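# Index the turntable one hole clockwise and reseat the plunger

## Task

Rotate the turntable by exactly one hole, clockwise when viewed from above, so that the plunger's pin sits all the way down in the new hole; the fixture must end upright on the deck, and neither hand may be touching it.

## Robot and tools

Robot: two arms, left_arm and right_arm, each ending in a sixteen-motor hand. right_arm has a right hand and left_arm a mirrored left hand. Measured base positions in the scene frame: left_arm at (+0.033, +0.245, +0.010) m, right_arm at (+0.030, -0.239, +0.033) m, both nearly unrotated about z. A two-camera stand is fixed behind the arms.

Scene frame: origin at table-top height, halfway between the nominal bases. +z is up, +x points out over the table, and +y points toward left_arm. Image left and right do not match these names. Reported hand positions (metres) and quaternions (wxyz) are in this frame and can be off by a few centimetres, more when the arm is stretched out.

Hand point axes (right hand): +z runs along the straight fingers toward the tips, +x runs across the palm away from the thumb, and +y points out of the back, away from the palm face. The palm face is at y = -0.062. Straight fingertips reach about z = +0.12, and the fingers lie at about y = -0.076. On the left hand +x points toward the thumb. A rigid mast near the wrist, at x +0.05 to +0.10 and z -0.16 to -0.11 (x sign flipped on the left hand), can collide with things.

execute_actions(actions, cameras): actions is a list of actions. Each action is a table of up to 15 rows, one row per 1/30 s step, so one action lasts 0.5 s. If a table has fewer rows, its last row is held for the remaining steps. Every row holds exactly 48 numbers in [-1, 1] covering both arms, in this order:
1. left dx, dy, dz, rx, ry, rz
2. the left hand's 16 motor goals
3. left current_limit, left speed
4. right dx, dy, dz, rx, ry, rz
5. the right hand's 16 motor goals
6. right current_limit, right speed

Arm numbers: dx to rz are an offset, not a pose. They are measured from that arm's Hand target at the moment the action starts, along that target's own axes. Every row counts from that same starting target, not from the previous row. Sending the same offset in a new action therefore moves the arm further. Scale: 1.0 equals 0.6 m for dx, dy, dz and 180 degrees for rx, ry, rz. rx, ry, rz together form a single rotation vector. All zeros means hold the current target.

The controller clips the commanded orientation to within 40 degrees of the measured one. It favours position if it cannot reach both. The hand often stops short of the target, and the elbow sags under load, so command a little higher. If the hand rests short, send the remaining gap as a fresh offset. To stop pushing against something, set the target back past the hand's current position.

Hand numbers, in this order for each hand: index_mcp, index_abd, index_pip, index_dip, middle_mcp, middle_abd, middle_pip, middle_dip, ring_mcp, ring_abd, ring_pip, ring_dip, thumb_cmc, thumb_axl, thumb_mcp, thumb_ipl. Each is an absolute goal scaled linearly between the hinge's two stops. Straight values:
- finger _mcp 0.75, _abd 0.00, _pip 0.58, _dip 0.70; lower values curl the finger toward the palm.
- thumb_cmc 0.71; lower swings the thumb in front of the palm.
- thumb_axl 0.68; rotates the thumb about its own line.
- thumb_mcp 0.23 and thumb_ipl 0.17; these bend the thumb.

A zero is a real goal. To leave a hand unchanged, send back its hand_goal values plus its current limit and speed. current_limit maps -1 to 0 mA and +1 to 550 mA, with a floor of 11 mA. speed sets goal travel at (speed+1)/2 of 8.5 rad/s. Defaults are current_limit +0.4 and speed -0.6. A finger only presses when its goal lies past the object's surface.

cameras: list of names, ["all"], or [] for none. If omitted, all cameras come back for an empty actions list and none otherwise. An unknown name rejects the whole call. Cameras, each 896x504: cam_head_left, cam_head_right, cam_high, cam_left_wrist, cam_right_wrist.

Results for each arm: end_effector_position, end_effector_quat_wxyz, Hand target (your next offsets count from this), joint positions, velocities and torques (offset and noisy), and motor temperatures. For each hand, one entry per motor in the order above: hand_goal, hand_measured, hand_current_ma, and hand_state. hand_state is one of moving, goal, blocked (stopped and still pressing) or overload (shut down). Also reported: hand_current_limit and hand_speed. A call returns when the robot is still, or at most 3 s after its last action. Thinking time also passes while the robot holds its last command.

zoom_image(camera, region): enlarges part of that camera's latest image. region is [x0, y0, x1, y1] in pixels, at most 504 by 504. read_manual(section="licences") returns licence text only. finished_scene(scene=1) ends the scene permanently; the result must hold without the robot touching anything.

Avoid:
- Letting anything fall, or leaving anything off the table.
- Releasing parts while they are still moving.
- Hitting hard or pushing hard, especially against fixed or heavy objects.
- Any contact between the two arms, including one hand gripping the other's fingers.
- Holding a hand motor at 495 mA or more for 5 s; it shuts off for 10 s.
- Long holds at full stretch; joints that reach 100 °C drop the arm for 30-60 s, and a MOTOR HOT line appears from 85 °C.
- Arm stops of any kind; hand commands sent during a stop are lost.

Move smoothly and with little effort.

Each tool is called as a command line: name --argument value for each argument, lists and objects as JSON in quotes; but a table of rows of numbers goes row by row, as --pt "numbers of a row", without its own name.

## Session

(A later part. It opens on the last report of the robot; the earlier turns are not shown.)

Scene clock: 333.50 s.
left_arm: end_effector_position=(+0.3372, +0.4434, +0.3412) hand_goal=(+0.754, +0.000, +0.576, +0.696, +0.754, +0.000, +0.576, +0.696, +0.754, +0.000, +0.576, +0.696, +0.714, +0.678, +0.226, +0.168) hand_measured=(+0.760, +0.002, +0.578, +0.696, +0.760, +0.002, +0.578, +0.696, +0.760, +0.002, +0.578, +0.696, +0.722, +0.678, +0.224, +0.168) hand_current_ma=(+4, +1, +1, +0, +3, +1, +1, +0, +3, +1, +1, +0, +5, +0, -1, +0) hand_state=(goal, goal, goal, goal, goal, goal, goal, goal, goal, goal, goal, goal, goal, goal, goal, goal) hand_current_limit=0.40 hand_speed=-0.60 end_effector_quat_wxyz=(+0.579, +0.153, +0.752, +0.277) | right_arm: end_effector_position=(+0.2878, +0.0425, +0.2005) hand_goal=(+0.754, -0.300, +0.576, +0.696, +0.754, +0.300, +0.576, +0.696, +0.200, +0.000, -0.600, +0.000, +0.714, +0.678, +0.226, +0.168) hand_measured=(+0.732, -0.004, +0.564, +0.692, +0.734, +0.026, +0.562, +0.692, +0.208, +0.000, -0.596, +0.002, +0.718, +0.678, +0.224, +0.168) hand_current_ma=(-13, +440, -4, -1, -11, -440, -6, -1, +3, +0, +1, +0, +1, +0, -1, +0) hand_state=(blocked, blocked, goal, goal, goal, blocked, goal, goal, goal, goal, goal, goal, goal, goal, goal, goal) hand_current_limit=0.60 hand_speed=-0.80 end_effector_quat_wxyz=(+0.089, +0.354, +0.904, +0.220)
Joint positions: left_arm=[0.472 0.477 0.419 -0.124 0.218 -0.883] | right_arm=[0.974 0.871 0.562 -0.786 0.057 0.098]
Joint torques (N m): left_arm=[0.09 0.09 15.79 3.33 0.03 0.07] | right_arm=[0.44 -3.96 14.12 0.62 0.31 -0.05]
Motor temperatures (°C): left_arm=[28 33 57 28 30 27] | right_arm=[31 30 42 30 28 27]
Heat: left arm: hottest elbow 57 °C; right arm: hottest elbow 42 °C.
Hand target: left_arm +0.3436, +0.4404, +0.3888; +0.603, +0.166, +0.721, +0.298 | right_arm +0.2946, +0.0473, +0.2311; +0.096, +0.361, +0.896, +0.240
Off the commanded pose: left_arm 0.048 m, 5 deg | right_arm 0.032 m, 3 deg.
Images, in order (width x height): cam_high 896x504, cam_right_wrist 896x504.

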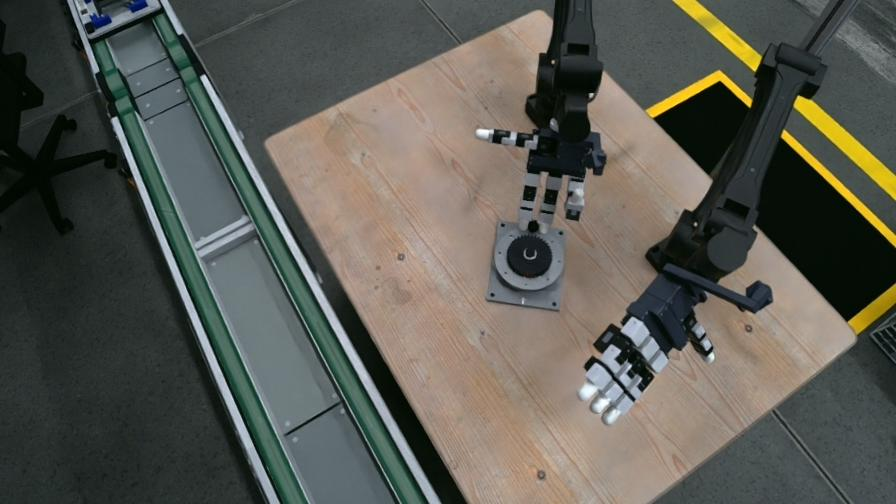

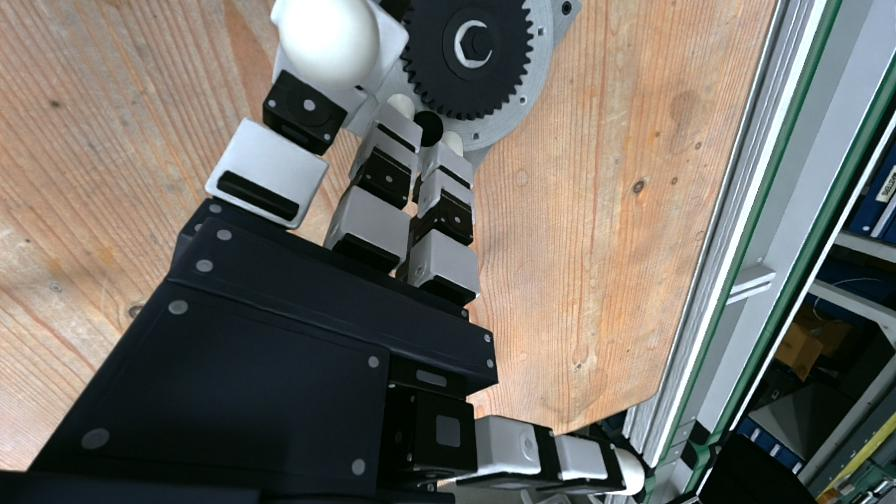

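execute_actions --actions '[[[0,0,0,0,0,0,0.754,0,0.576,0.696,0.754,0,0.576,0.696,0.754,0,0.576,0.696,0.714,0.678,0.226,0.168,0.4,-0.6,0,-0.01,0.0173,0,0,0,0.754,0.11,0.576,0.696,0.754,-0.11,0.576,0.696,0.2,0,-0.6,0,0.714,0.678,0.226,0.168,0.6,-0.8]],[[0,0,0,0,0,0,0.754,0,0.576,0.696,0.754,0,0.576,0.696,0.754,0,0.576,0.696,0.714,0.678,0.226,0.168,0.4,-0.6,0.0057,-0.0123,0.0205,0,0,0,0.754,0.11,0.576,0.696,0.754,-0.11,0.576,0.696,0.2,0,-0.6,0,0.714,0.678,0.226,0.168,0.6,-0.8]],[[0,0,0,0,0,0,0.754,0,0.576,0.696,0.754,0,0.576,0.696,0.754,0,0.576,0.696,0.714,0.678,0.226,0.168,0.4,-0.6,0,0,0,0,0,0,0.754,0.11,0.576,0.696,0.754,-0.11,0.576,0.696,0.2,0,-0.6,0,0.714,0.678,0.226,0.168,0.6,-0.8]]]' --cameras '["cam_right_wrist","cam_high"]'

zoom_image --camera "cam_right_wrist" --region '[380, 80, 480, 180]'

zoom_image --camera "cam_high" --region '[505, 200, 565, 250]'

Scene clock: 424.97 s.
left_arm: end_effector_position=(+0.3372, +0.4434, +0.3412) hand_goal=(+0.754, +0.000, +0.576, +0.696, +0.754, +0.000, +0.576, +0.696, +0.754, +0.000, +0.576, +0.696, +0.714, +0.678, +0.226, +0.168) hand_measured=(+0.760, +0.002, +0.578, +0.696, +0.760, +0.002, +0.578, +0.696, +0.760, +0.002, +0.578, +0.696, +0.722, +0.678, +0.224, +0.168) hand_current_ma=(+4, +1, +1, +0, +3, +1, +1, +0, +3, +1, +1, +0, +5, +0, -1, +0) hand_state=(goal, goal, goal, goal, goal, goal, goal, goal, goal, goal, goal, goal, goal, goal, goal, goal) hand_current_limit=0.40 hand_speed=-0.60 end_effector_quat_wxyz=(+0.579, +0.153, +0.752, +0.277) | right_arm: end_effector_position=(+0.2915, +0.0429, +0.2017) hand_goal=(+0.754, +0.110, +0.576, +0.696, +0.754, -0.110, +0.576, +0.696, +0.200, +0.000, -0.600, +0.000, +0.714, +0.678, +0.226, +0.168) hand_measured=(+0.756, +0.106, +0.574, +0.694, +0.756, -0.106, +0.574, +0.694, +0.208, +0.000, -0.596, +0.002, +0.718, +0.678, +0.224, +0.168) hand_current_ma=(+0, +0, +0, +0, +0, +0, +0, +0, +3, +0, +1, +0, +1, +0, -1, +0) hand_state=(goal, goal, goal, goal, goal, goal, goal, goal, goal, goal, goal, goal, goal, goal, goal, goal) hand_current_limit=0.60 hand_speed=-0.80 end_effector_quat_wxyz=(+0.093, +0.363, +0.898, +0.232)
Joint positions: left_arm=[0.472 0.477 0.419 -0.124 0.218 -0.883] | right_arm=[0.974 0.871 0.553 -0.752 0.064 0.118]
Joint torques (N m): left_arm=[0.09 0.09 15.75 3.28 0.04 0.08] | right_arm=[0.67 -1.44 10.13 2.93 0.37 -0.04]
Motor temperatures (°C): left_arm=[28 32 59 28 30 27] | right_arm=[30 31 47 30 28 27]
Heat: left arm: hottest elbow 59 °C; right arm: hottest elbow 47 °C.
Hand target: left_arm +0.3436, +0.4404, +0.3888; +0.603, +0.166, +0.721, +0.298 | right_arm +0.2919, +0.0495, +0.2048; +0.096, +0.361, +0.896, +0.240
Off the commanded pose: left_arm 0.048 m, 5 deg | right_arm 0.007 m, 1 deg.
Images, in order (width x height): cam_high 896x504, cam_right_wrist 896x504.

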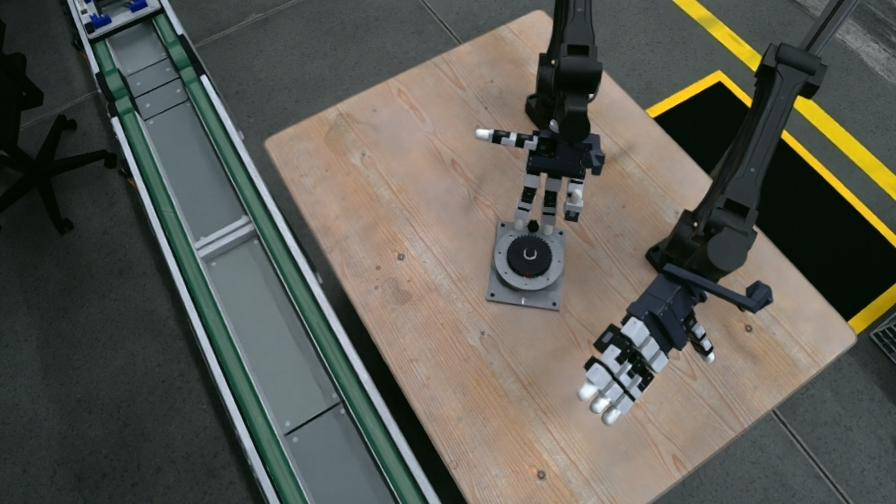

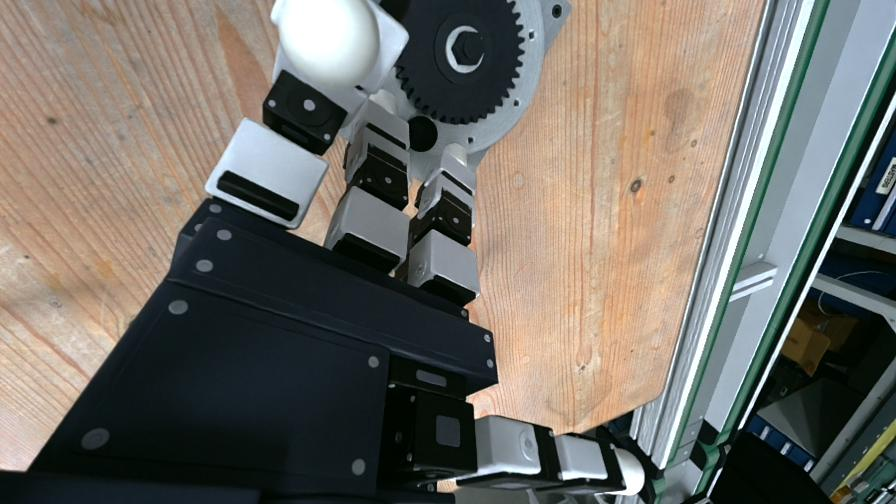

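Scaled by 5.040.

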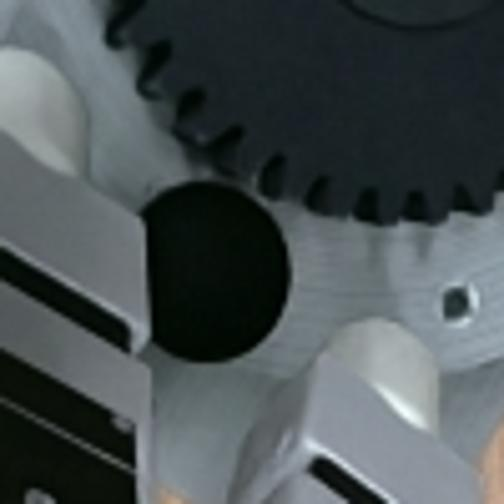

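Scaled by 8.400.

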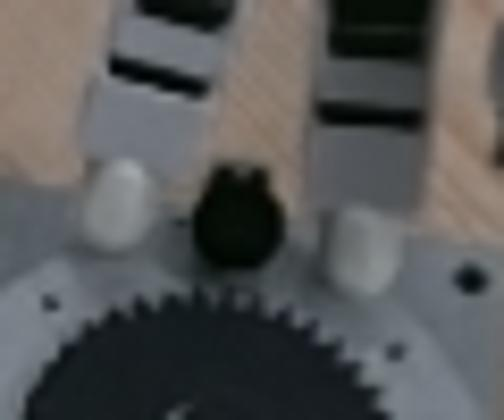

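execute_actions --actions '[[[0,0,0,0,0,0,0.754,0,0.576,0.696,0.754,0,0.576,0.696,0.754,0,0.576,0.696,0.714,0.678,0.226,0.168,0.4,-0.6,0,-0.0046,0.0048,0,0,0,0.754,0.11,0.576,0.696,0.754,-0.11,0.576,0.696,0.2,0,-0.6,0,0.714,0.678,0.226,0.168,0.6,-0.8]],[[0,0,0,0,0,0,0.754,0,0.576,0.696,0.754,0,0.576,0.696,0.754,0,0.576,0.696,0.714,0.678,0.226,0.168,0.4,-0.6,0,0,0,0,0,0,0.754,-0.1,0.576,0.696,0.754,0.1,0.576,0.696,0.2,0,-0.6,0,0.714,0.678,0.226,0.168,0.76,-0.8]],[[0,0,0,0,0,0,0.754,0,0.576,0.696,0.754,0,0.576,0.696,0.754,0,0.576,0.696,0.714,0.678,0.226,0.168,0.4,-0.6,0,0,0,0,0,0,0.754,-0.4,0.576,0.696,0.754,0.4,0.576,0.696,0.2,0,-0.6,0,0.714,0.678,0.226,0.168,0.76,-0.8]],[[0,0,0,0,0,0,0.754,0,0.576,0.696,0.754,0,0.576,0.696,0.754,0,0.576,0.696,0.714,0.678,0.226,0.168,0.4,-0.6,0,0,0,0,0,0,0.754,-0.4,0.576,0.696,0.754,0.4,0.576,0.696,0.2,0,-0.6,0,0.714,0.678,0.226,0.168,0.76,-0.8]]]' --cameras '["cam_right_wrist","cam_high"]'

zoom_image --camera "cam_right_wrist" --region '[380, 80, 480, 180]'

zoom_image --camera "cam_high" --region '[505, 200, 565, 250]'

Scene clock: 442.53 s.
left_arm: end_effector_position=(+0.3372, +0.4434, +0.3412) hand_goal=(+0.754, +0.000, +0.576, +0.696, +0.754, +0.000, +0.576, +0.696, +0.754, +0.000, +0.576, +0.696, +0.714, +0.678, +0.226, +0.168) hand_measured=(+0.760, +0.002, +0.578, +0.696, +0.760, +0.002, +0.578, +0.696, +0.760, +0.002, +0.578, +0.696, +0.722, +0.678, +0.224, +0.168) hand_current_ma=(+4, +1, +1, +0, +3, +1, +1, +0, +3, +1, +1, +0, +5, +0, -1, +0) hand_state=(goal, goal, goal, goal, goal, goal, goal, goal, goal, goal, goal, goal, goal, goal, goal, goal) hand_current_limit=0.40 hand_speed=-0.60 end_effector_quat_wxyz=(+0.579, +0.153, +0.752, +0.277) | right_arm: end_effector_position=(+0.2897, +0.0428, +0.1973) hand_goal=(+0.754, -0.400, +0.576, +0.696, +0.754, +0.400, +0.576, +0.696, +0.200, +0.000, -0.600, +0.000, +0.714, +0.678, +0.226, +0.168) hand_measured=(+0.756, -0.014, +0.574, +0.694, +0.756, +0.030, +0.576, +0.694, +0.208, +0.000, -0.596, +0.002, +0.718, +0.678, +0.224, +0.168) hand_current_ma=(+0, +484, +0, +0, +0, -484, +0, +0, +3, +0, +1, +0, +1, +0, -1, +0) hand_state=(goal, blocked, goal, goal, goal, blocked, goal, goal, goal, goal, goal, goal, goal, goal, goal, goal) hand_current_limit=0.76 hand_speed=-0.80 end_effector_quat_wxyz=(+0.093, +0.362, +0.898, +0.231)
Joint positions: left_arm=[0.472 0.477 0.419 -0.124 0.218 -0.883] | right_arm=[0.978 0.872 0.542 -0.741 0.065 0.12]
Joint torques (N m): left_arm=[0.09 0.09 15.82 3.28 0.04 0.07] | right_arm=[0.62 -1.38 10.19 2.95 0.33 -0.04]
Motor temperatures (°C): left_arm=[28 32 59 28 30 27] | right_arm=[30 30 47 30 28 27]
Heat: left arm: hottest elbow 59 °C; right arm: hottest elbow 47 °C.
Hand target: left_arm +0.3436, +0.4404, +0.3888; +0.603, +0.166, +0.721, +0.298 | right_arm +0.2913, +0.0488, +0.2009; +0.096, +0.361, +0.896, +0.240
Off the commanded pose: left_arm 0.048 m, 5 deg | right_arm 0.007 m, 1 deg.
Images, in order (width x height): cam_high 896x504, cam_right_wrist 896x504.

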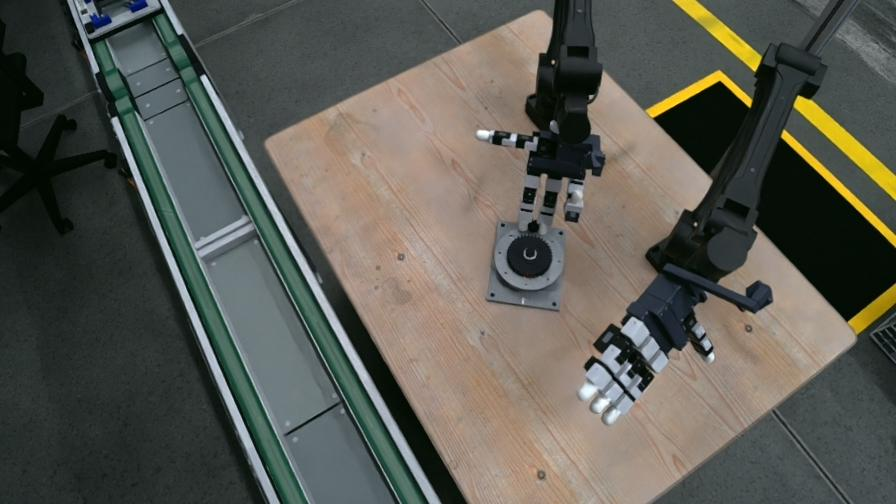

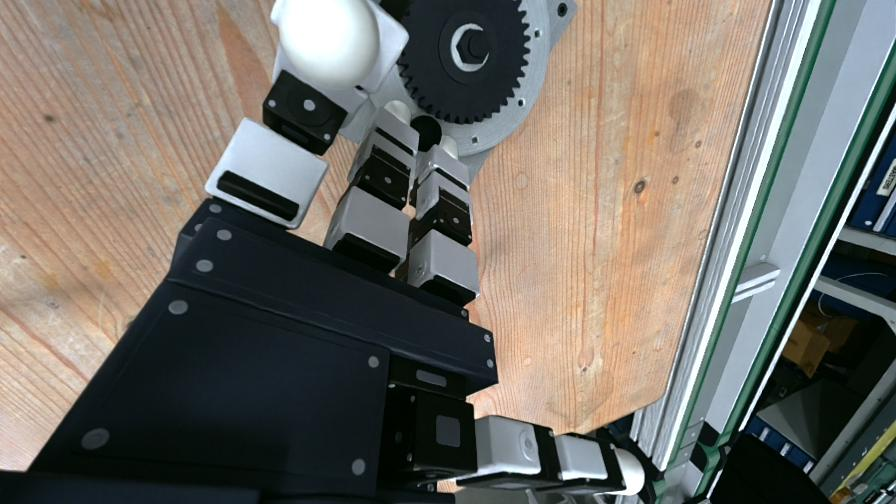

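Scaled by 5.040.

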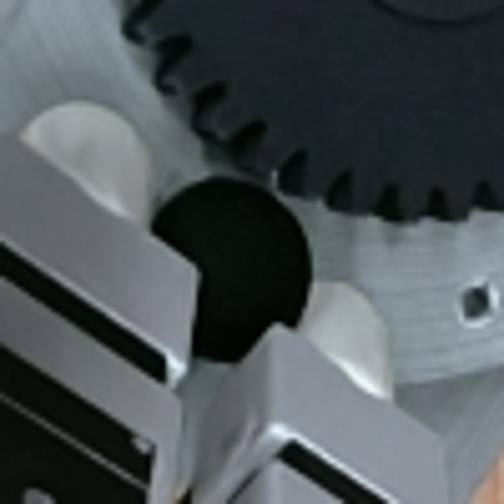

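Scaled by 8.400.

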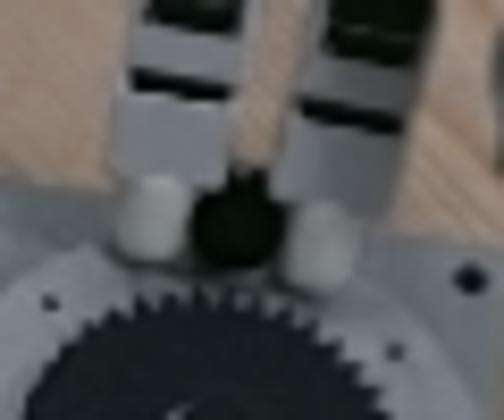

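execute_actions --actions '[[[0,0,0,0,0,0,0.754,0,0.576,0.696,0.754,0,0.576,0.696,0.754,0,0.576,0.696,0.714,0.678,0.226,0.168,0.4,-0.6,0,0.0129,-0.0157,0,0,0,0.754,-0.4,0.576,0.696,0.754,0.4,0.576,0.696,0.2,0,-0.6,0,0.714,0.678,0.226,0.168,0.76,-0.8]],[[0,0,0,0,0,0,0.754,0,0.576,0.696,0.754,0,0.576,0.696,0.754,0,0.576,0.696,0.714,0.678,0.226,0.168,0.4,-0.6,0,0.0129,-0.0157,0,0,0,0.754,-0.4,0.576,0.696,0.754,0.4,0.576,0.696,0.2,0,-0.6,0,0.714,0.678,0.226,0.168,0.76,-0.8]]]' --cameras '["cam_right_wrist","cam_high"]'

zoom_image --camera "cam_right_wrist" --region '[380, 80, 480, 180]'

zoom_image --camera "cam_high" --region '[505, 200, 565, 250]'

Scene clock: 450.07 s.
left_arm: end_effector_position=(+0.3372, +0.4434, +0.3412) hand_goal=(+0.754, +0.000, +0.576, +0.696, +0.754, +0.000, +0.576, +0.696, +0.754, +0.000, +0.576, +0.696, +0.714, +0.678, +0.226, +0.168) hand_measured=(+0.760, +0.002, +0.578, +0.696, +0.760, +0.002, +0.578, +0.696, +0.760, +0.002, +0.578, +0.696, +0.722, +0.678, +0.224, +0.168) hand_current_ma=(+4, +1, +1, +0, +3, +1, +1, +0, +3, +1, +1, +0, +5, +0, -1, +0) hand_state=(goal, goal, goal, goal, goal, goal, goal, goal, goal, goal, goal, goal, goal, goal, goal, goal) hand_current_limit=0.40 hand_speed=-0.60 end_effector_quat_wxyz=(+0.579, +0.153, +0.752, +0.277) | right_arm: end_effector_position=(+0.2855, +0.0410, +0.1947) hand_goal=(+0.754, -0.400, +0.576, +0.696, +0.754, +0.400, +0.576, +0.696, +0.200, +0.000, -0.600, +0.000, +0.714, +0.678, +0.226, +0.168) hand_measured=(+0.758, -0.054, +0.576, +0.694, +0.758, +0.090, +0.576, +0.696, +0.208, +0.000, -0.596, +0.002, +0.718, +0.678, +0.224, +0.168) hand_current_ma=(+0, +484, +0, +0, +0, -484, +0, +0, +3, +0, +1, +0, +1, +0, -1, +0) hand_state=(goal, blocked, goal, goal, goal, blocked, goal, goal, goal, goal, goal, goal, goal, goal, goal, goal) hand_current_limit=0.76 hand_speed=-0.80 end_effector_quat_wxyz=(+0.089, +0.360, +0.903, +0.218)
Joint positions: left_arm=[0.472 0.477 0.419 -0.124 0.218 -0.883] | right_arm=[0.984 0.872 0.55 -0.778 0.065 0.12]
Joint torques (N m): left_arm=[0.03 0.15 15.76 3.28 0.04 0.07] | right_arm=[0.44 -2.67 14.45 1.31 0.3 -0.06]
Motor temperatures (°C): left_arm=[28 32 59 28 30 27] | right_arm=[30 30 47 30 28 27]
Heat: left arm: hottest elbow 59 °C; right arm: hottest elbow 47 °C.
Hand target: left_arm +0.3436, +0.4404, +0.3888; +0.603, +0.166, +0.721, +0.298 | right_arm +0.2941, +0.0517, +0.2250; +0.096, +0.361, +0.896, +0.240
Off the commanded pose: left_arm 0.048 m, 5 deg | right_arm 0.033 m, 3 deg.
Images, in order (width x height): cam_high 896x504, cam_right_wrist 896x504.

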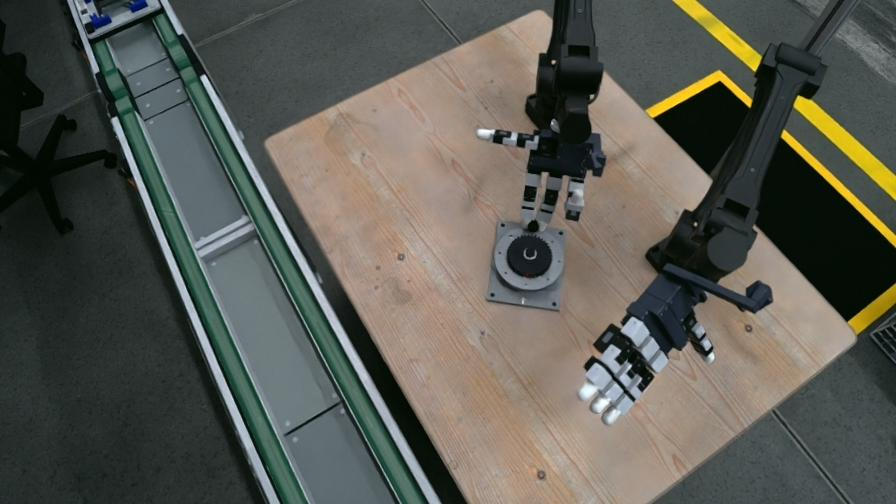

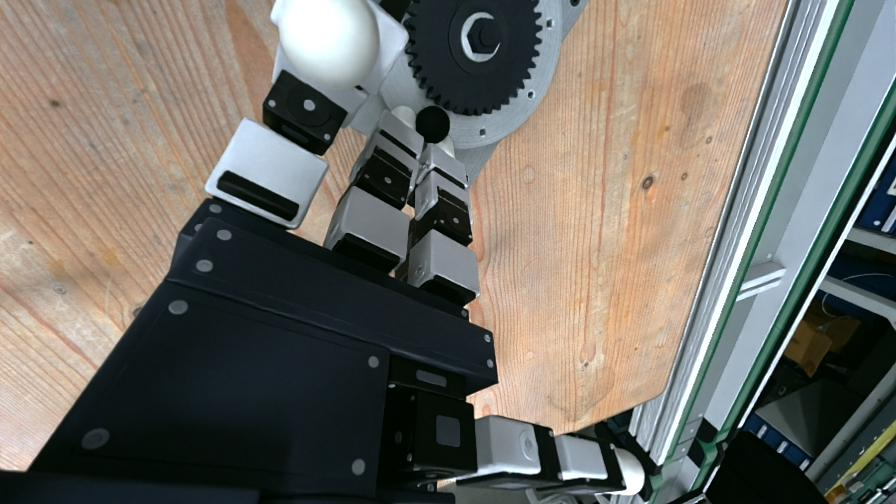

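Scaled by 5.040.

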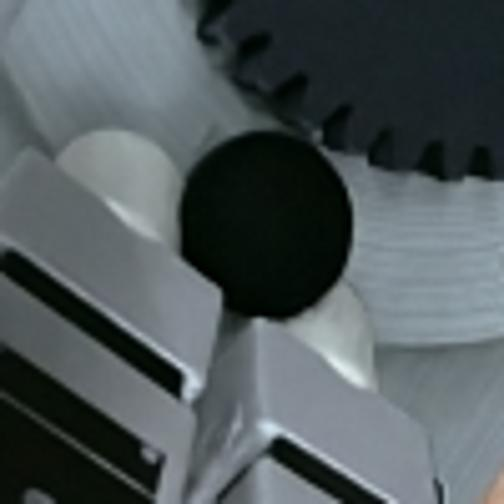

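Scaled by 8.400.

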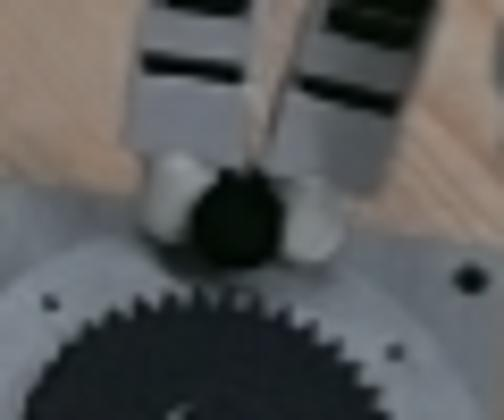

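execute_actions --actions '[[[0,0,0,0,0,0,0.754,0,0.576,0.696,0.754,0,0.576,0.696,0.754,0,0.576,0.696,0.714,0.678,0.226,0.168,0.4,-0.6,0,0.018,-0.0157,0,0,0,0.754,-0.4,0.576,0.696,0.754,0.4,0.576,0.696,0.2,0,-0.6,0,0.714,0.678,0.226,0.168,0.76,-0.8]]]' --cameras '["cam_right_wrist","cam_high","cam_head_left","cam_head_right"]'

zoom_image --camera "cam_right_wrist" --region '[380, 80, 480, 180]'

zoom_image --camera "cam_high" --region '[505, 200, 565, 250]'

Scene clock: 462.50 s.
left_arm: end_effector_position=(+0.3372, +0.4434, +0.3412) hand_goal=(+0.754, +0.000, +0.576, +0.696, +0.754, +0.000, +0.576, +0.696, +0.754, +0.000, +0.576, +0.696, +0.714, +0.678, +0.226, +0.168) hand_measured=(+0.760, +0.002, +0.578, +0.696, +0.760, +0.002, +0.578, +0.696, +0.760, +0.002, +0.578, +0.696, +0.722, +0.678, +0.224, +0.168) hand_current_ma=(+4, +1, +1, +0, +3, +1, +1, +0, +3, +1, +1, +0, +5, +0, -1, +0) hand_state=(goal, goal, goal, goal, goal, goal, goal, goal, goal, goal, goal, goal, goal, goal, goal, goal) hand_current_limit=0.40 hand_speed=-0.60 end_effector_quat_wxyz=(+0.579, +0.153, +0.752, +0.277) | right_arm: end_effector_position=(+0.2849, +0.0412, +0.2014) hand_goal=(+0.754, -0.400, +0.576, +0.696, +0.754, +0.400, +0.576, +0.696, +0.200, +0.000, -0.600, +0.000, +0.714, +0.678, +0.226, +0.168) hand_measured=(+0.772, -0.080, +0.584, +0.698, +0.772, +0.132, +0.586, +0.700, +0.208, +0.000, -0.596, +0.002, +0.718, +0.678, +0.224, +0.168) hand_current_ma=(+10, +484, +2, +0, +10, -484, +3, +1, +3, +0, +1, +0, +1, +0, -1, +0) hand_state=(goal, blocked, goal, goal, goal, blocked, goal, goal, goal, goal, goal, goal, goal, goal, goal, goal) hand_current_limit=0.76 hand_speed=-0.80 end_effector_quat_wxyz=(+0.086, +0.360, +0.905, +0.209)
Joint positions: left_arm=[0.472 0.477 0.419 -0.124 0.218 -0.883] | right_arm=[0.986 0.872 0.578 -0.824 0.065 0.12]
Joint torques (N m): left_arm=[0.09 0.15 15.79 3.28 0.04 0.07] | right_arm=[0.32 -2.61 15.32 1.69 0.25 -0.07]
Motor temperatures (°C): left_arm=[28 32 59 28 30 27] | right_arm=[30 30 47 30 28 27]
Heat: left arm: hottest elbow 59 °C; right arm: hottest elbow 47 °C.
Hand target: left_arm +0.3436, +0.4404, +0.3888; +0.603, +0.166, +0.721, +0.298 | right_arm +0.2973, +0.0550, +0.2386; +0.096, +0.361, +0.896, +0.240
Off the commanded pose: left_arm 0.048 m, 5 deg | right_arm 0.042 m, 4 deg.
Images, in order (width x height): cam_head_left 896x504, cam_head_right 896x504, cam_high 896x504, cam_right_wrist 896x504.

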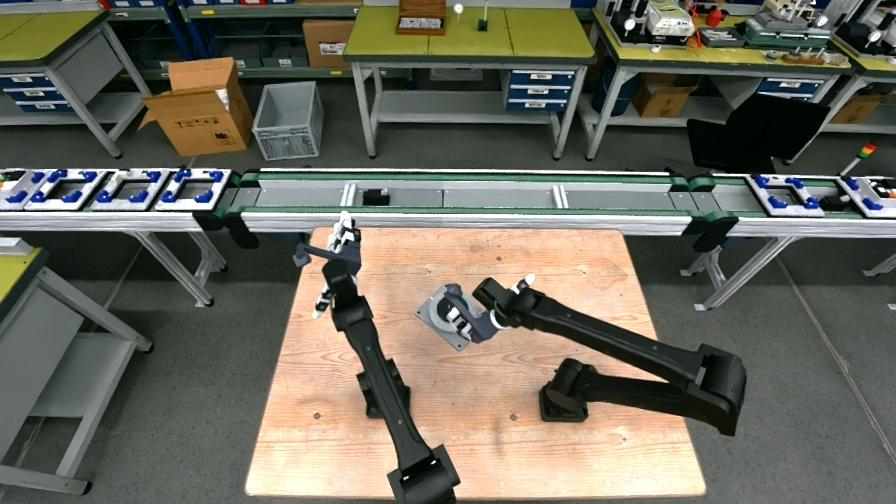

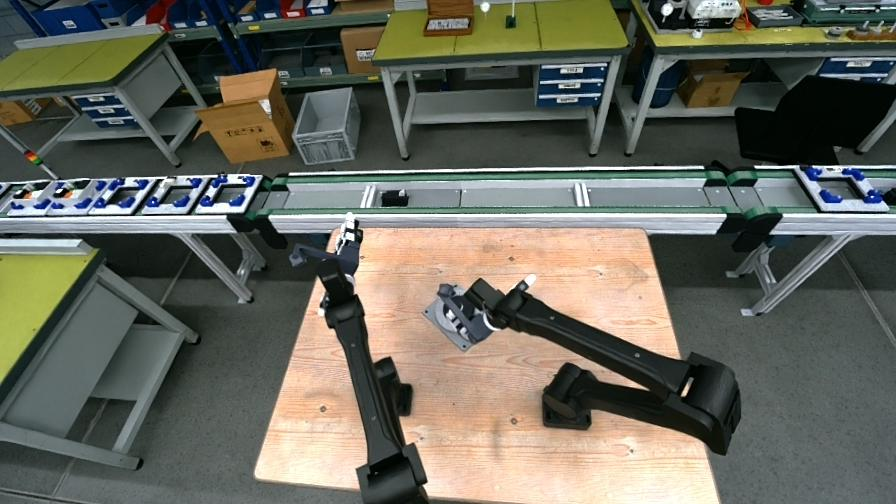

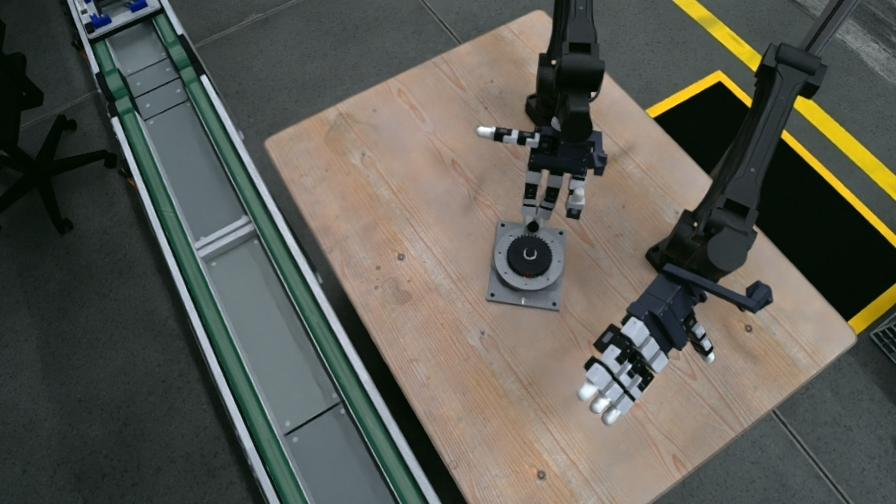

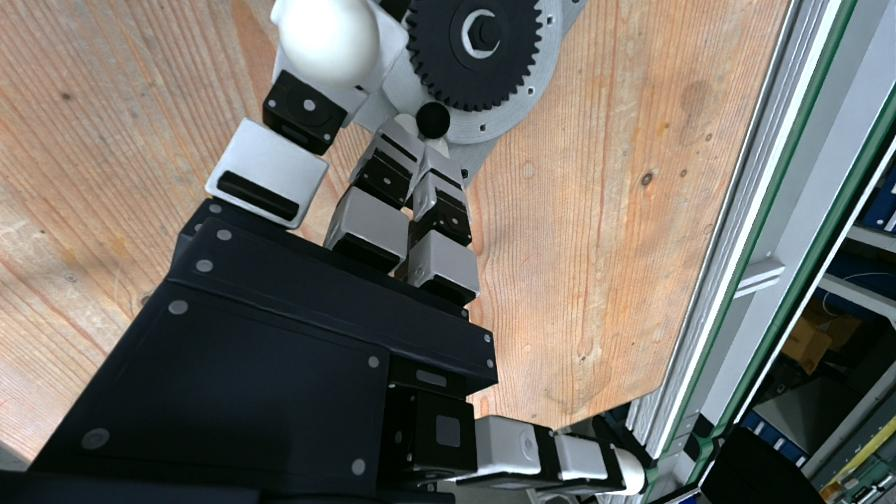

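Scaled by 5.040.

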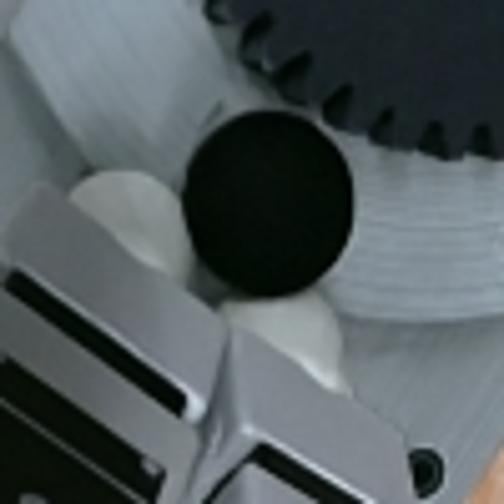

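Scaled by 8.400.

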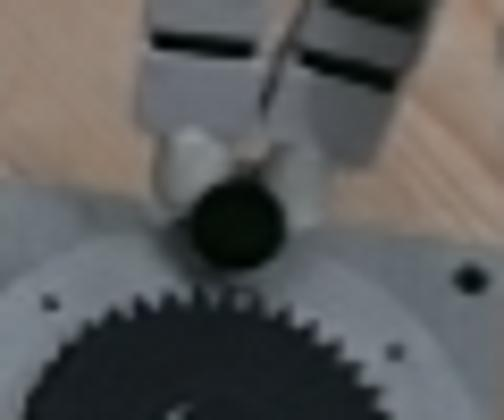

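execute_actions --actions '[[[0,0,0,0,0,0,0.754,0,0.576,0.696,0.754,0,0.576,0.696,0.754,0,0.576,0.696,0.714,0.678,0.226,0.168,0.4,-0.6,0.004,-0.047,0.0377,0,0,0,0.754,-0.2,0.576,0.696,0.754,0.2,0.576,0.696,0.2,0,-0.6,0,0.714,0.678,0.226,0.168,0.6,-0.8]],[[0,0,0,0,0,0,0.754,0,0.576,0.696,0.754,0,0.576,0.696,0.754,0,0.576,0.696,0.714,0.678,0.226,0.168,0.4,-0.6,0,0,0,0,0,0,0.754,0.11,0.576,0.696,0.754,-0.11,0.576,0.696,0.2,0,-0.6,0,0.714,0.678,0.226,0.168,0.6,-0.8]],[[0,0,0,0,0,0,0.754,0,0.576,0.696,0.754,0,0.576,0.696,0.754,0,0.576,0.696,0.714,0.678,0.226,0.168,0.4,-0.6,-0.0057,0.0067,0.0155,0,0,0,0.754,0.11,0.576,0.696,0.754,-0.11,0.576,0.696,0.2,0,-0.6,0,0.714,0.678,0.226,0.168,0.6,-0.8]],[[0,0,0,0,0,0,0.754,0,0.576,0.696,0.754,0,0.576,0.696,0.754,0,0.576,0.696,0.714,0.678,0.226,0.168,0.4,-0.6,0,0,0,0,0,0,0.754,0.11,0.576,0.696,0.754,-0.11,0.576,0.696,0.2,0,-0.6,0,0.714,0.678,0.226,0.168,0.6,-0.8]]]' --cameras '["cam_right_wrist","cam_high"]'

zoom_image --camera "cam_right_wrist" --region '[380, 80, 480, 180]'

Scene clock: 515.23 s.
left_arm: end_effector_position=(+0.3372, +0.4434, +0.3412) hand_goal=(+0.754, +0.000, +0.576, +0.696, +0.754, +0.000, +0.576, +0.696, +0.754, +0.000, +0.576, +0.696, +0.714, +0.678, +0.226, +0.168) hand_measured=(+0.760, +0.002, +0.578, +0.696, +0.760, +0.002, +0.578, +0.696, +0.760, +0.002, +0.578, +0.696, +0.722, +0.678, +0.224, +0.168) hand_current_ma=(+4, +1, +1, +0, +3, +1, +1, +0, +3, +1, +1, +0, +5, +0, -1, +0) hand_state=(goal, goal, goal, goal, goal, goal, goal, goal, goal, goal, goal, goal, goal, goal, goal, goal) hand_current_limit=0.40 hand_speed=-0.60 end_effector_quat_wxyz=(+0.579, +0.153, +0.752, +0.277) | right_arm: end_effector_position=(+0.2898, +0.0473, +0.1951) hand_goal=(+0.754, +0.110, +0.576, +0.696, +0.754, -0.110, +0.576, +0.696, +0.200, +0.000, -0.600, +0.000, +0.714, +0.678, +0.226, +0.168) hand_measured=(+0.762, +0.106, +0.580, +0.698, +0.758, -0.108, +0.578, +0.698, +0.208, +0.000, -0.596, +0.002, +0.718, +0.678, +0.224, +0.168) hand_current_ma=(+2, +0, +1, +0, +1, +0, +0, +0, +3, +0, +1, +0, +1, +0, -1, +0) hand_state=(goal, goal, goal, goal, goal, goal, goal, goal, goal, goal, goal, goal, goal, goal, goal, goal) hand_current_limit=0.60 hand_speed=-0.80 end_effector_quat_wxyz=(+0.093, +0.363, +0.898, +0.232)
Joint positions: left_arm=[0.472 0.477 0.419 -0.124 0.218 -0.883] | right_arm=[0.99 0.889 0.544 -0.726 0.071 0.134]
Joint torques (N m): left_arm=[0.09 0.21 15.8 3.29 0.04 0.07] | right_arm=[-0.5 -1.67 10.18 2.86 0 -0.21]
Motor temperatures (°C): left_arm=[28 32 60 28 30 27] | right_arm=[30 30 50 30 28 27]
Heat: left arm: hottest elbow 60 °C; right arm: hottest elbow 50 °C.
Hand target: left_arm +0.3436, +0.4404, +0.3888; +0.603, +0.166, +0.721, +0.298 | right_arm +0.2945, +0.0507, +0.1988; +0.096, +0.361, +0.896, +0.240
Off the commanded pose: left_arm 0.048 m, 5 deg | right_arm 0.007 m, 1 deg.
Images, in order (width x height): cam_high 896x504, cam_right_wrist 896x504.

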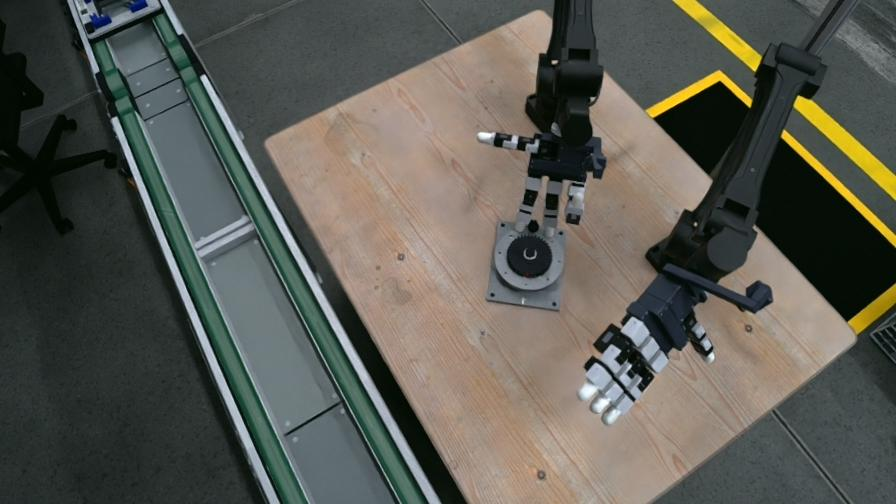

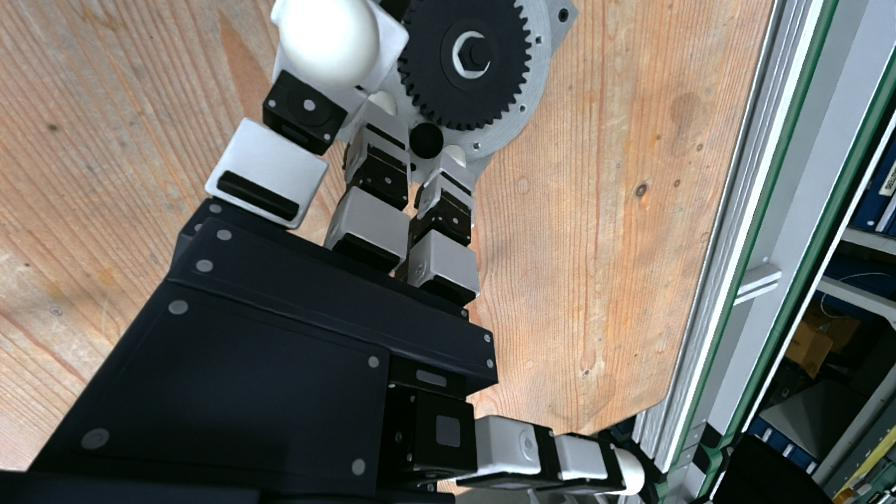

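Scaled by 5.040.

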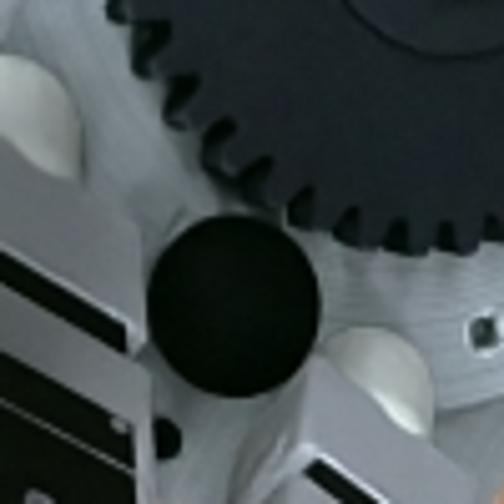

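execute_actions --actions '[[[0,0,0,0,0,0,0.754,0,0.576,0.696,0.754,0,0.576,0.696,0.754,0,0.576,0.696,0.714,0.678,0.226,0.168,0.4,-0.6,-0.009,0.001,-0.0005,0,0,0,0.754,0.11,0.576,0.696,0.754,-0.11,0.576,0.696,0.2,0,-0.6,0,0.714,0.678,0.226,0.168,0.4,-0.7]]]' --cameras '["cam_right_wrist", "cam_high"]'

Scene clock: 534.60 s.
left_arm: end_effector_position=(+0.3372, +0.4434, +0.3412) hand_goal=(+0.754, +0.000, +0.576, +0.696, +0.754, +0.000, +0.576, +0.696, +0.754, +0.000, +0.576, +0.696, +0.714, +0.678, +0.226, +0.168) hand_measured=(+0.760, +0.002, +0.578, +0.696, +0.760, +0.002, +0.578, +0.696, +0.760, +0.002, +0.578, +0.696, +0.722, +0.678, +0.224, +0.168) hand_current_ma=(+4, +1, +1, +0, +3, +1, +1, +0, +3, +1, +1, +0, +5, +0, -1, +0) hand_state=(goal, goal, goal, goal, goal, goal, goal, goal, goal, goal, goal, goal, goal, goal, goal, goal) hand_current_limit=0.40 hand_speed=-0.60 end_effector_quat_wxyz=(+0.579, +0.153, +0.752, +0.277) | right_arm: end_effector_position=(+0.2922, +0.0455, +0.1947) hand_goal=(+0.754, +0.110, +0.576, +0.696, +0.754, -0.110, +0.576, +0.696, +0.200, +0.000, -0.600, +0.000, +0.714, +0.678, +0.226, +0.168) hand_measured=(+0.760, +0.106, +0.578, +0.698, +0.758, -0.110, +0.578, +0.698, +0.208, +0.000, -0.596, +0.002, +0.718, +0.678, +0.224, +0.168) hand_current_ma=(+1, +0, +0, +0, +1, +0, +0, +0, +3, +0, +1, +0, +1, +0, -1, +0) hand_state=(goal, goal, goal, goal, goal, goal, goal, goal, goal, goal, goal, goal, goal, goal, goal, goal) hand_current_limit=0.40 hand_speed=-0.70 end_effector_quat_wxyz=(+0.090, +0.363, +0.898, +0.232)
Joint positions: left_arm=[0.472 0.477 0.419 -0.124 0.218 -0.883] | right_arm=[0.974 0.889 0.544 -0.726 0.057 0.12]
Joint torques (N m): left_arm=[0.09 0.15 15.76 3.28 0.04 0.08] | right_arm=[-0.56 -1.85 10.22 2.81 0.03 -0.26]
Motor temperatures (°C): left_arm=[28 32 61 28 30 27] | right_arm=[30 30 49 30 28 27]
Heat: left arm: hottest elbow 61 °C; right arm: hottest elbow 49 °C.
Hand target: left_arm +0.3436, +0.4404, +0.3888; +0.603, +0.166, +0.721, +0.298 | right_arm +0.2987, +0.0473, +0.1994; +0.096, +0.361, +0.896, +0.240
Off the commanded pose: left_arm 0.048 m, 5 deg | right_arm 0.008 m, 1 deg.
Images, in order (width x height): cam_high 896x504, cam_right_wrist 896x504.

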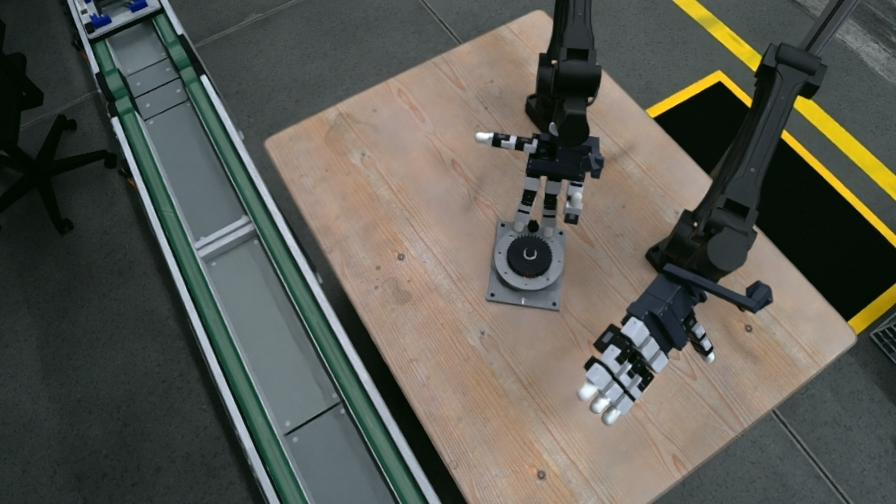

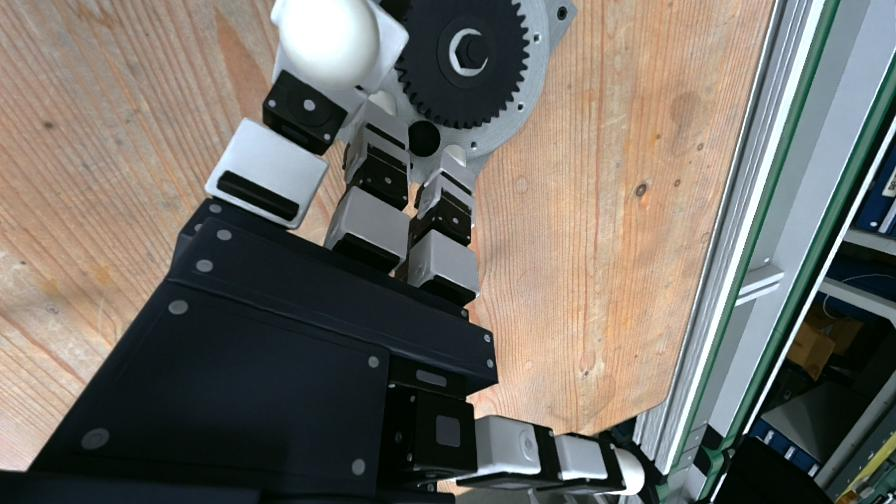

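execute_actions --actions '[[[0,0,0,0,0,0,0.754,0,0.576,0.696,0.754,0,0.576,0.696,0.754,0,0.576,0.696,0.714,0.678,0.226,0.168,0.4,-0.6,-0.001,0.001,-0.0005,0,0,0,0.754,-0.1,0.576,0.696,0.754,0.1,0.576,0.696,0.2,0,-0.6,0,0.714,0.678,0.226,0.168,0.76,-0.8]],[[0,0,0,0,0,0,0.754,0,0.576,0.696,0.754,0,0.576,0.696,0.754,0,0.576,0.696,0.714,0.678,0.226,0.168,0.4,-0.6,0,0,0,0,0,0,0.754,-0.4,0.576,0.696,0.754,0.4,0.576,0.696,0.2,0,-0.6,0,0.714,0.678,0.226,0.168,0.76,-0.8]]]' --cameras '["cam_right_wrist", "cam_high"]'

zoom_image --camera "cam_right_wrist" --region '[380, 80, 480, 180]'

zoom_image --camera "cam_high" --region '[480, 190, 580, 290]'

Scene clock: 541.00 s.
left_arm: end_effector_position=(+0.3372, +0.4434, +0.3412) hand_goal=(+0.754, +0.000, +0.576, +0.696, +0.754, +0.000, +0.576, +0.696, +0.754, +0.000, +0.576, +0.696, +0.714, +0.678, +0.226, +0.168) hand_measured=(+0.760, +0.002, +0.578, +0.696, +0.760, +0.002, +0.578, +0.696, +0.760, +0.002, +0.578, +0.696, +0.722, +0.678, +0.224, +0.168) hand_current_ma=(+4, +1, +1, +0, +3, +1, +1, +0, +3, +1, +1, +0, +5, +0, -1, +0) hand_state=(goal, goal, goal, goal, goal, goal, goal, goal, goal, goal, goal, goal, goal, goal, goal, goal) hand_current_limit=0.40 hand_speed=-0.60 end_effector_quat_wxyz=(+0.579, +0.153, +0.752, +0.277) | right_arm: end_effector_position=(+0.2930, +0.0449, +0.1947) hand_goal=(+0.754, -0.400, +0.576, +0.696, +0.754, +0.400, +0.576, +0.696, +0.200, +0.000, -0.600, +0.000, +0.714, +0.678, +0.226, +0.168) hand_measured=(+0.758, -0.010, +0.578, +0.698, +0.756, +0.024, +0.578, +0.698, +0.208, +0.000, -0.596, +0.002, +0.718, +0.678, +0.224, +0.168) hand_current_ma=(+1, +484, +0, +0, +0, -484, +0, +0, +3, +0, +1, +0, +1, +0, -1, +0) hand_state=(goal, blocked, goal, goal, goal, blocked, goal, goal, goal, goal, goal, goal, goal, goal, goal, goal) hand_current_limit=0.76 hand_speed=-0.80 end_effector_quat_wxyz=(+0.090, +0.363, +0.898, +0.232)
Joint positions: left_arm=[0.472 0.477 0.419 -0.124 0.218 -0.883] | right_arm=[0.971 0.889 0.544 -0.726 0.057 0.117]
Joint torques (N m): left_arm=[0.09 0.15 15.8 3.28 0.03 0.07] | right_arm=[-0.5 -1.85 10.37 2.76 0.02 -0.25]
Motor temperatures (°C): left_arm=[28 32 61 28 30 27] | right_arm=[30 30 48 30 28 27]
Heat: left arm: hottest elbow 61 °C; right arm: hottest elbow 48 °C.
Hand target: left_arm +0.3436, +0.4404, +0.3888; +0.603, +0.166, +0.721, +0.298 | right_arm +0.2994, +0.0471, +0.1999; +0.096, +0.361, +0.896, +0.240
Off the commanded pose: left_arm 0.048 m, 5 deg | right_arm 0.009 m, 1 deg.
Images, in order (width x height): cam_high 896x504, cam_right_wrist 896x504.

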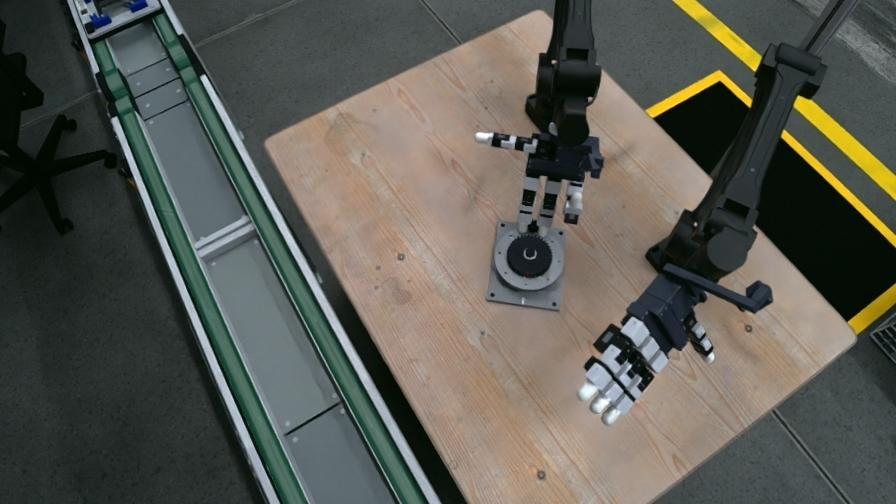

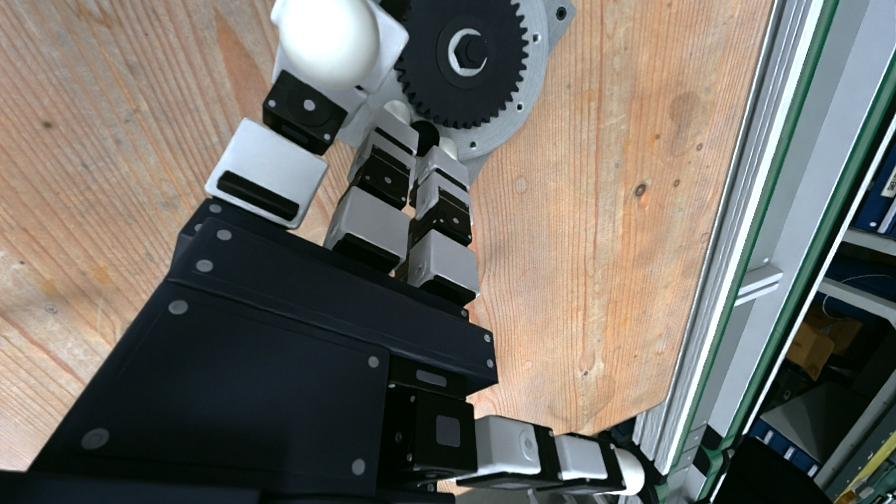

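Scaled by 5.040.

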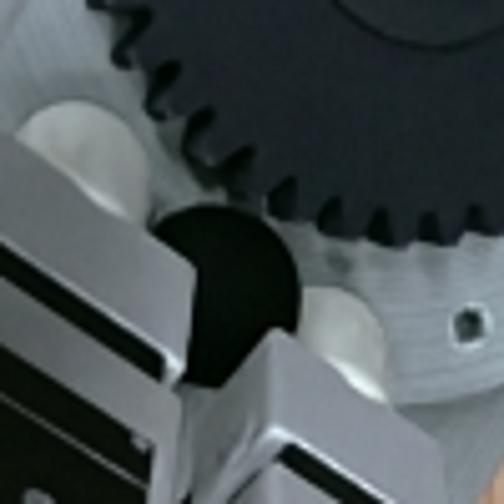

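Scaled by 5.040.

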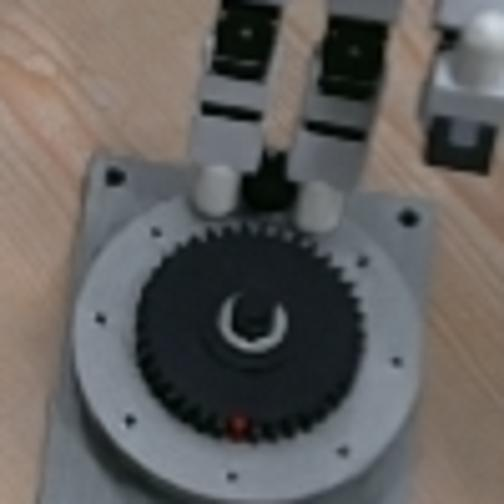

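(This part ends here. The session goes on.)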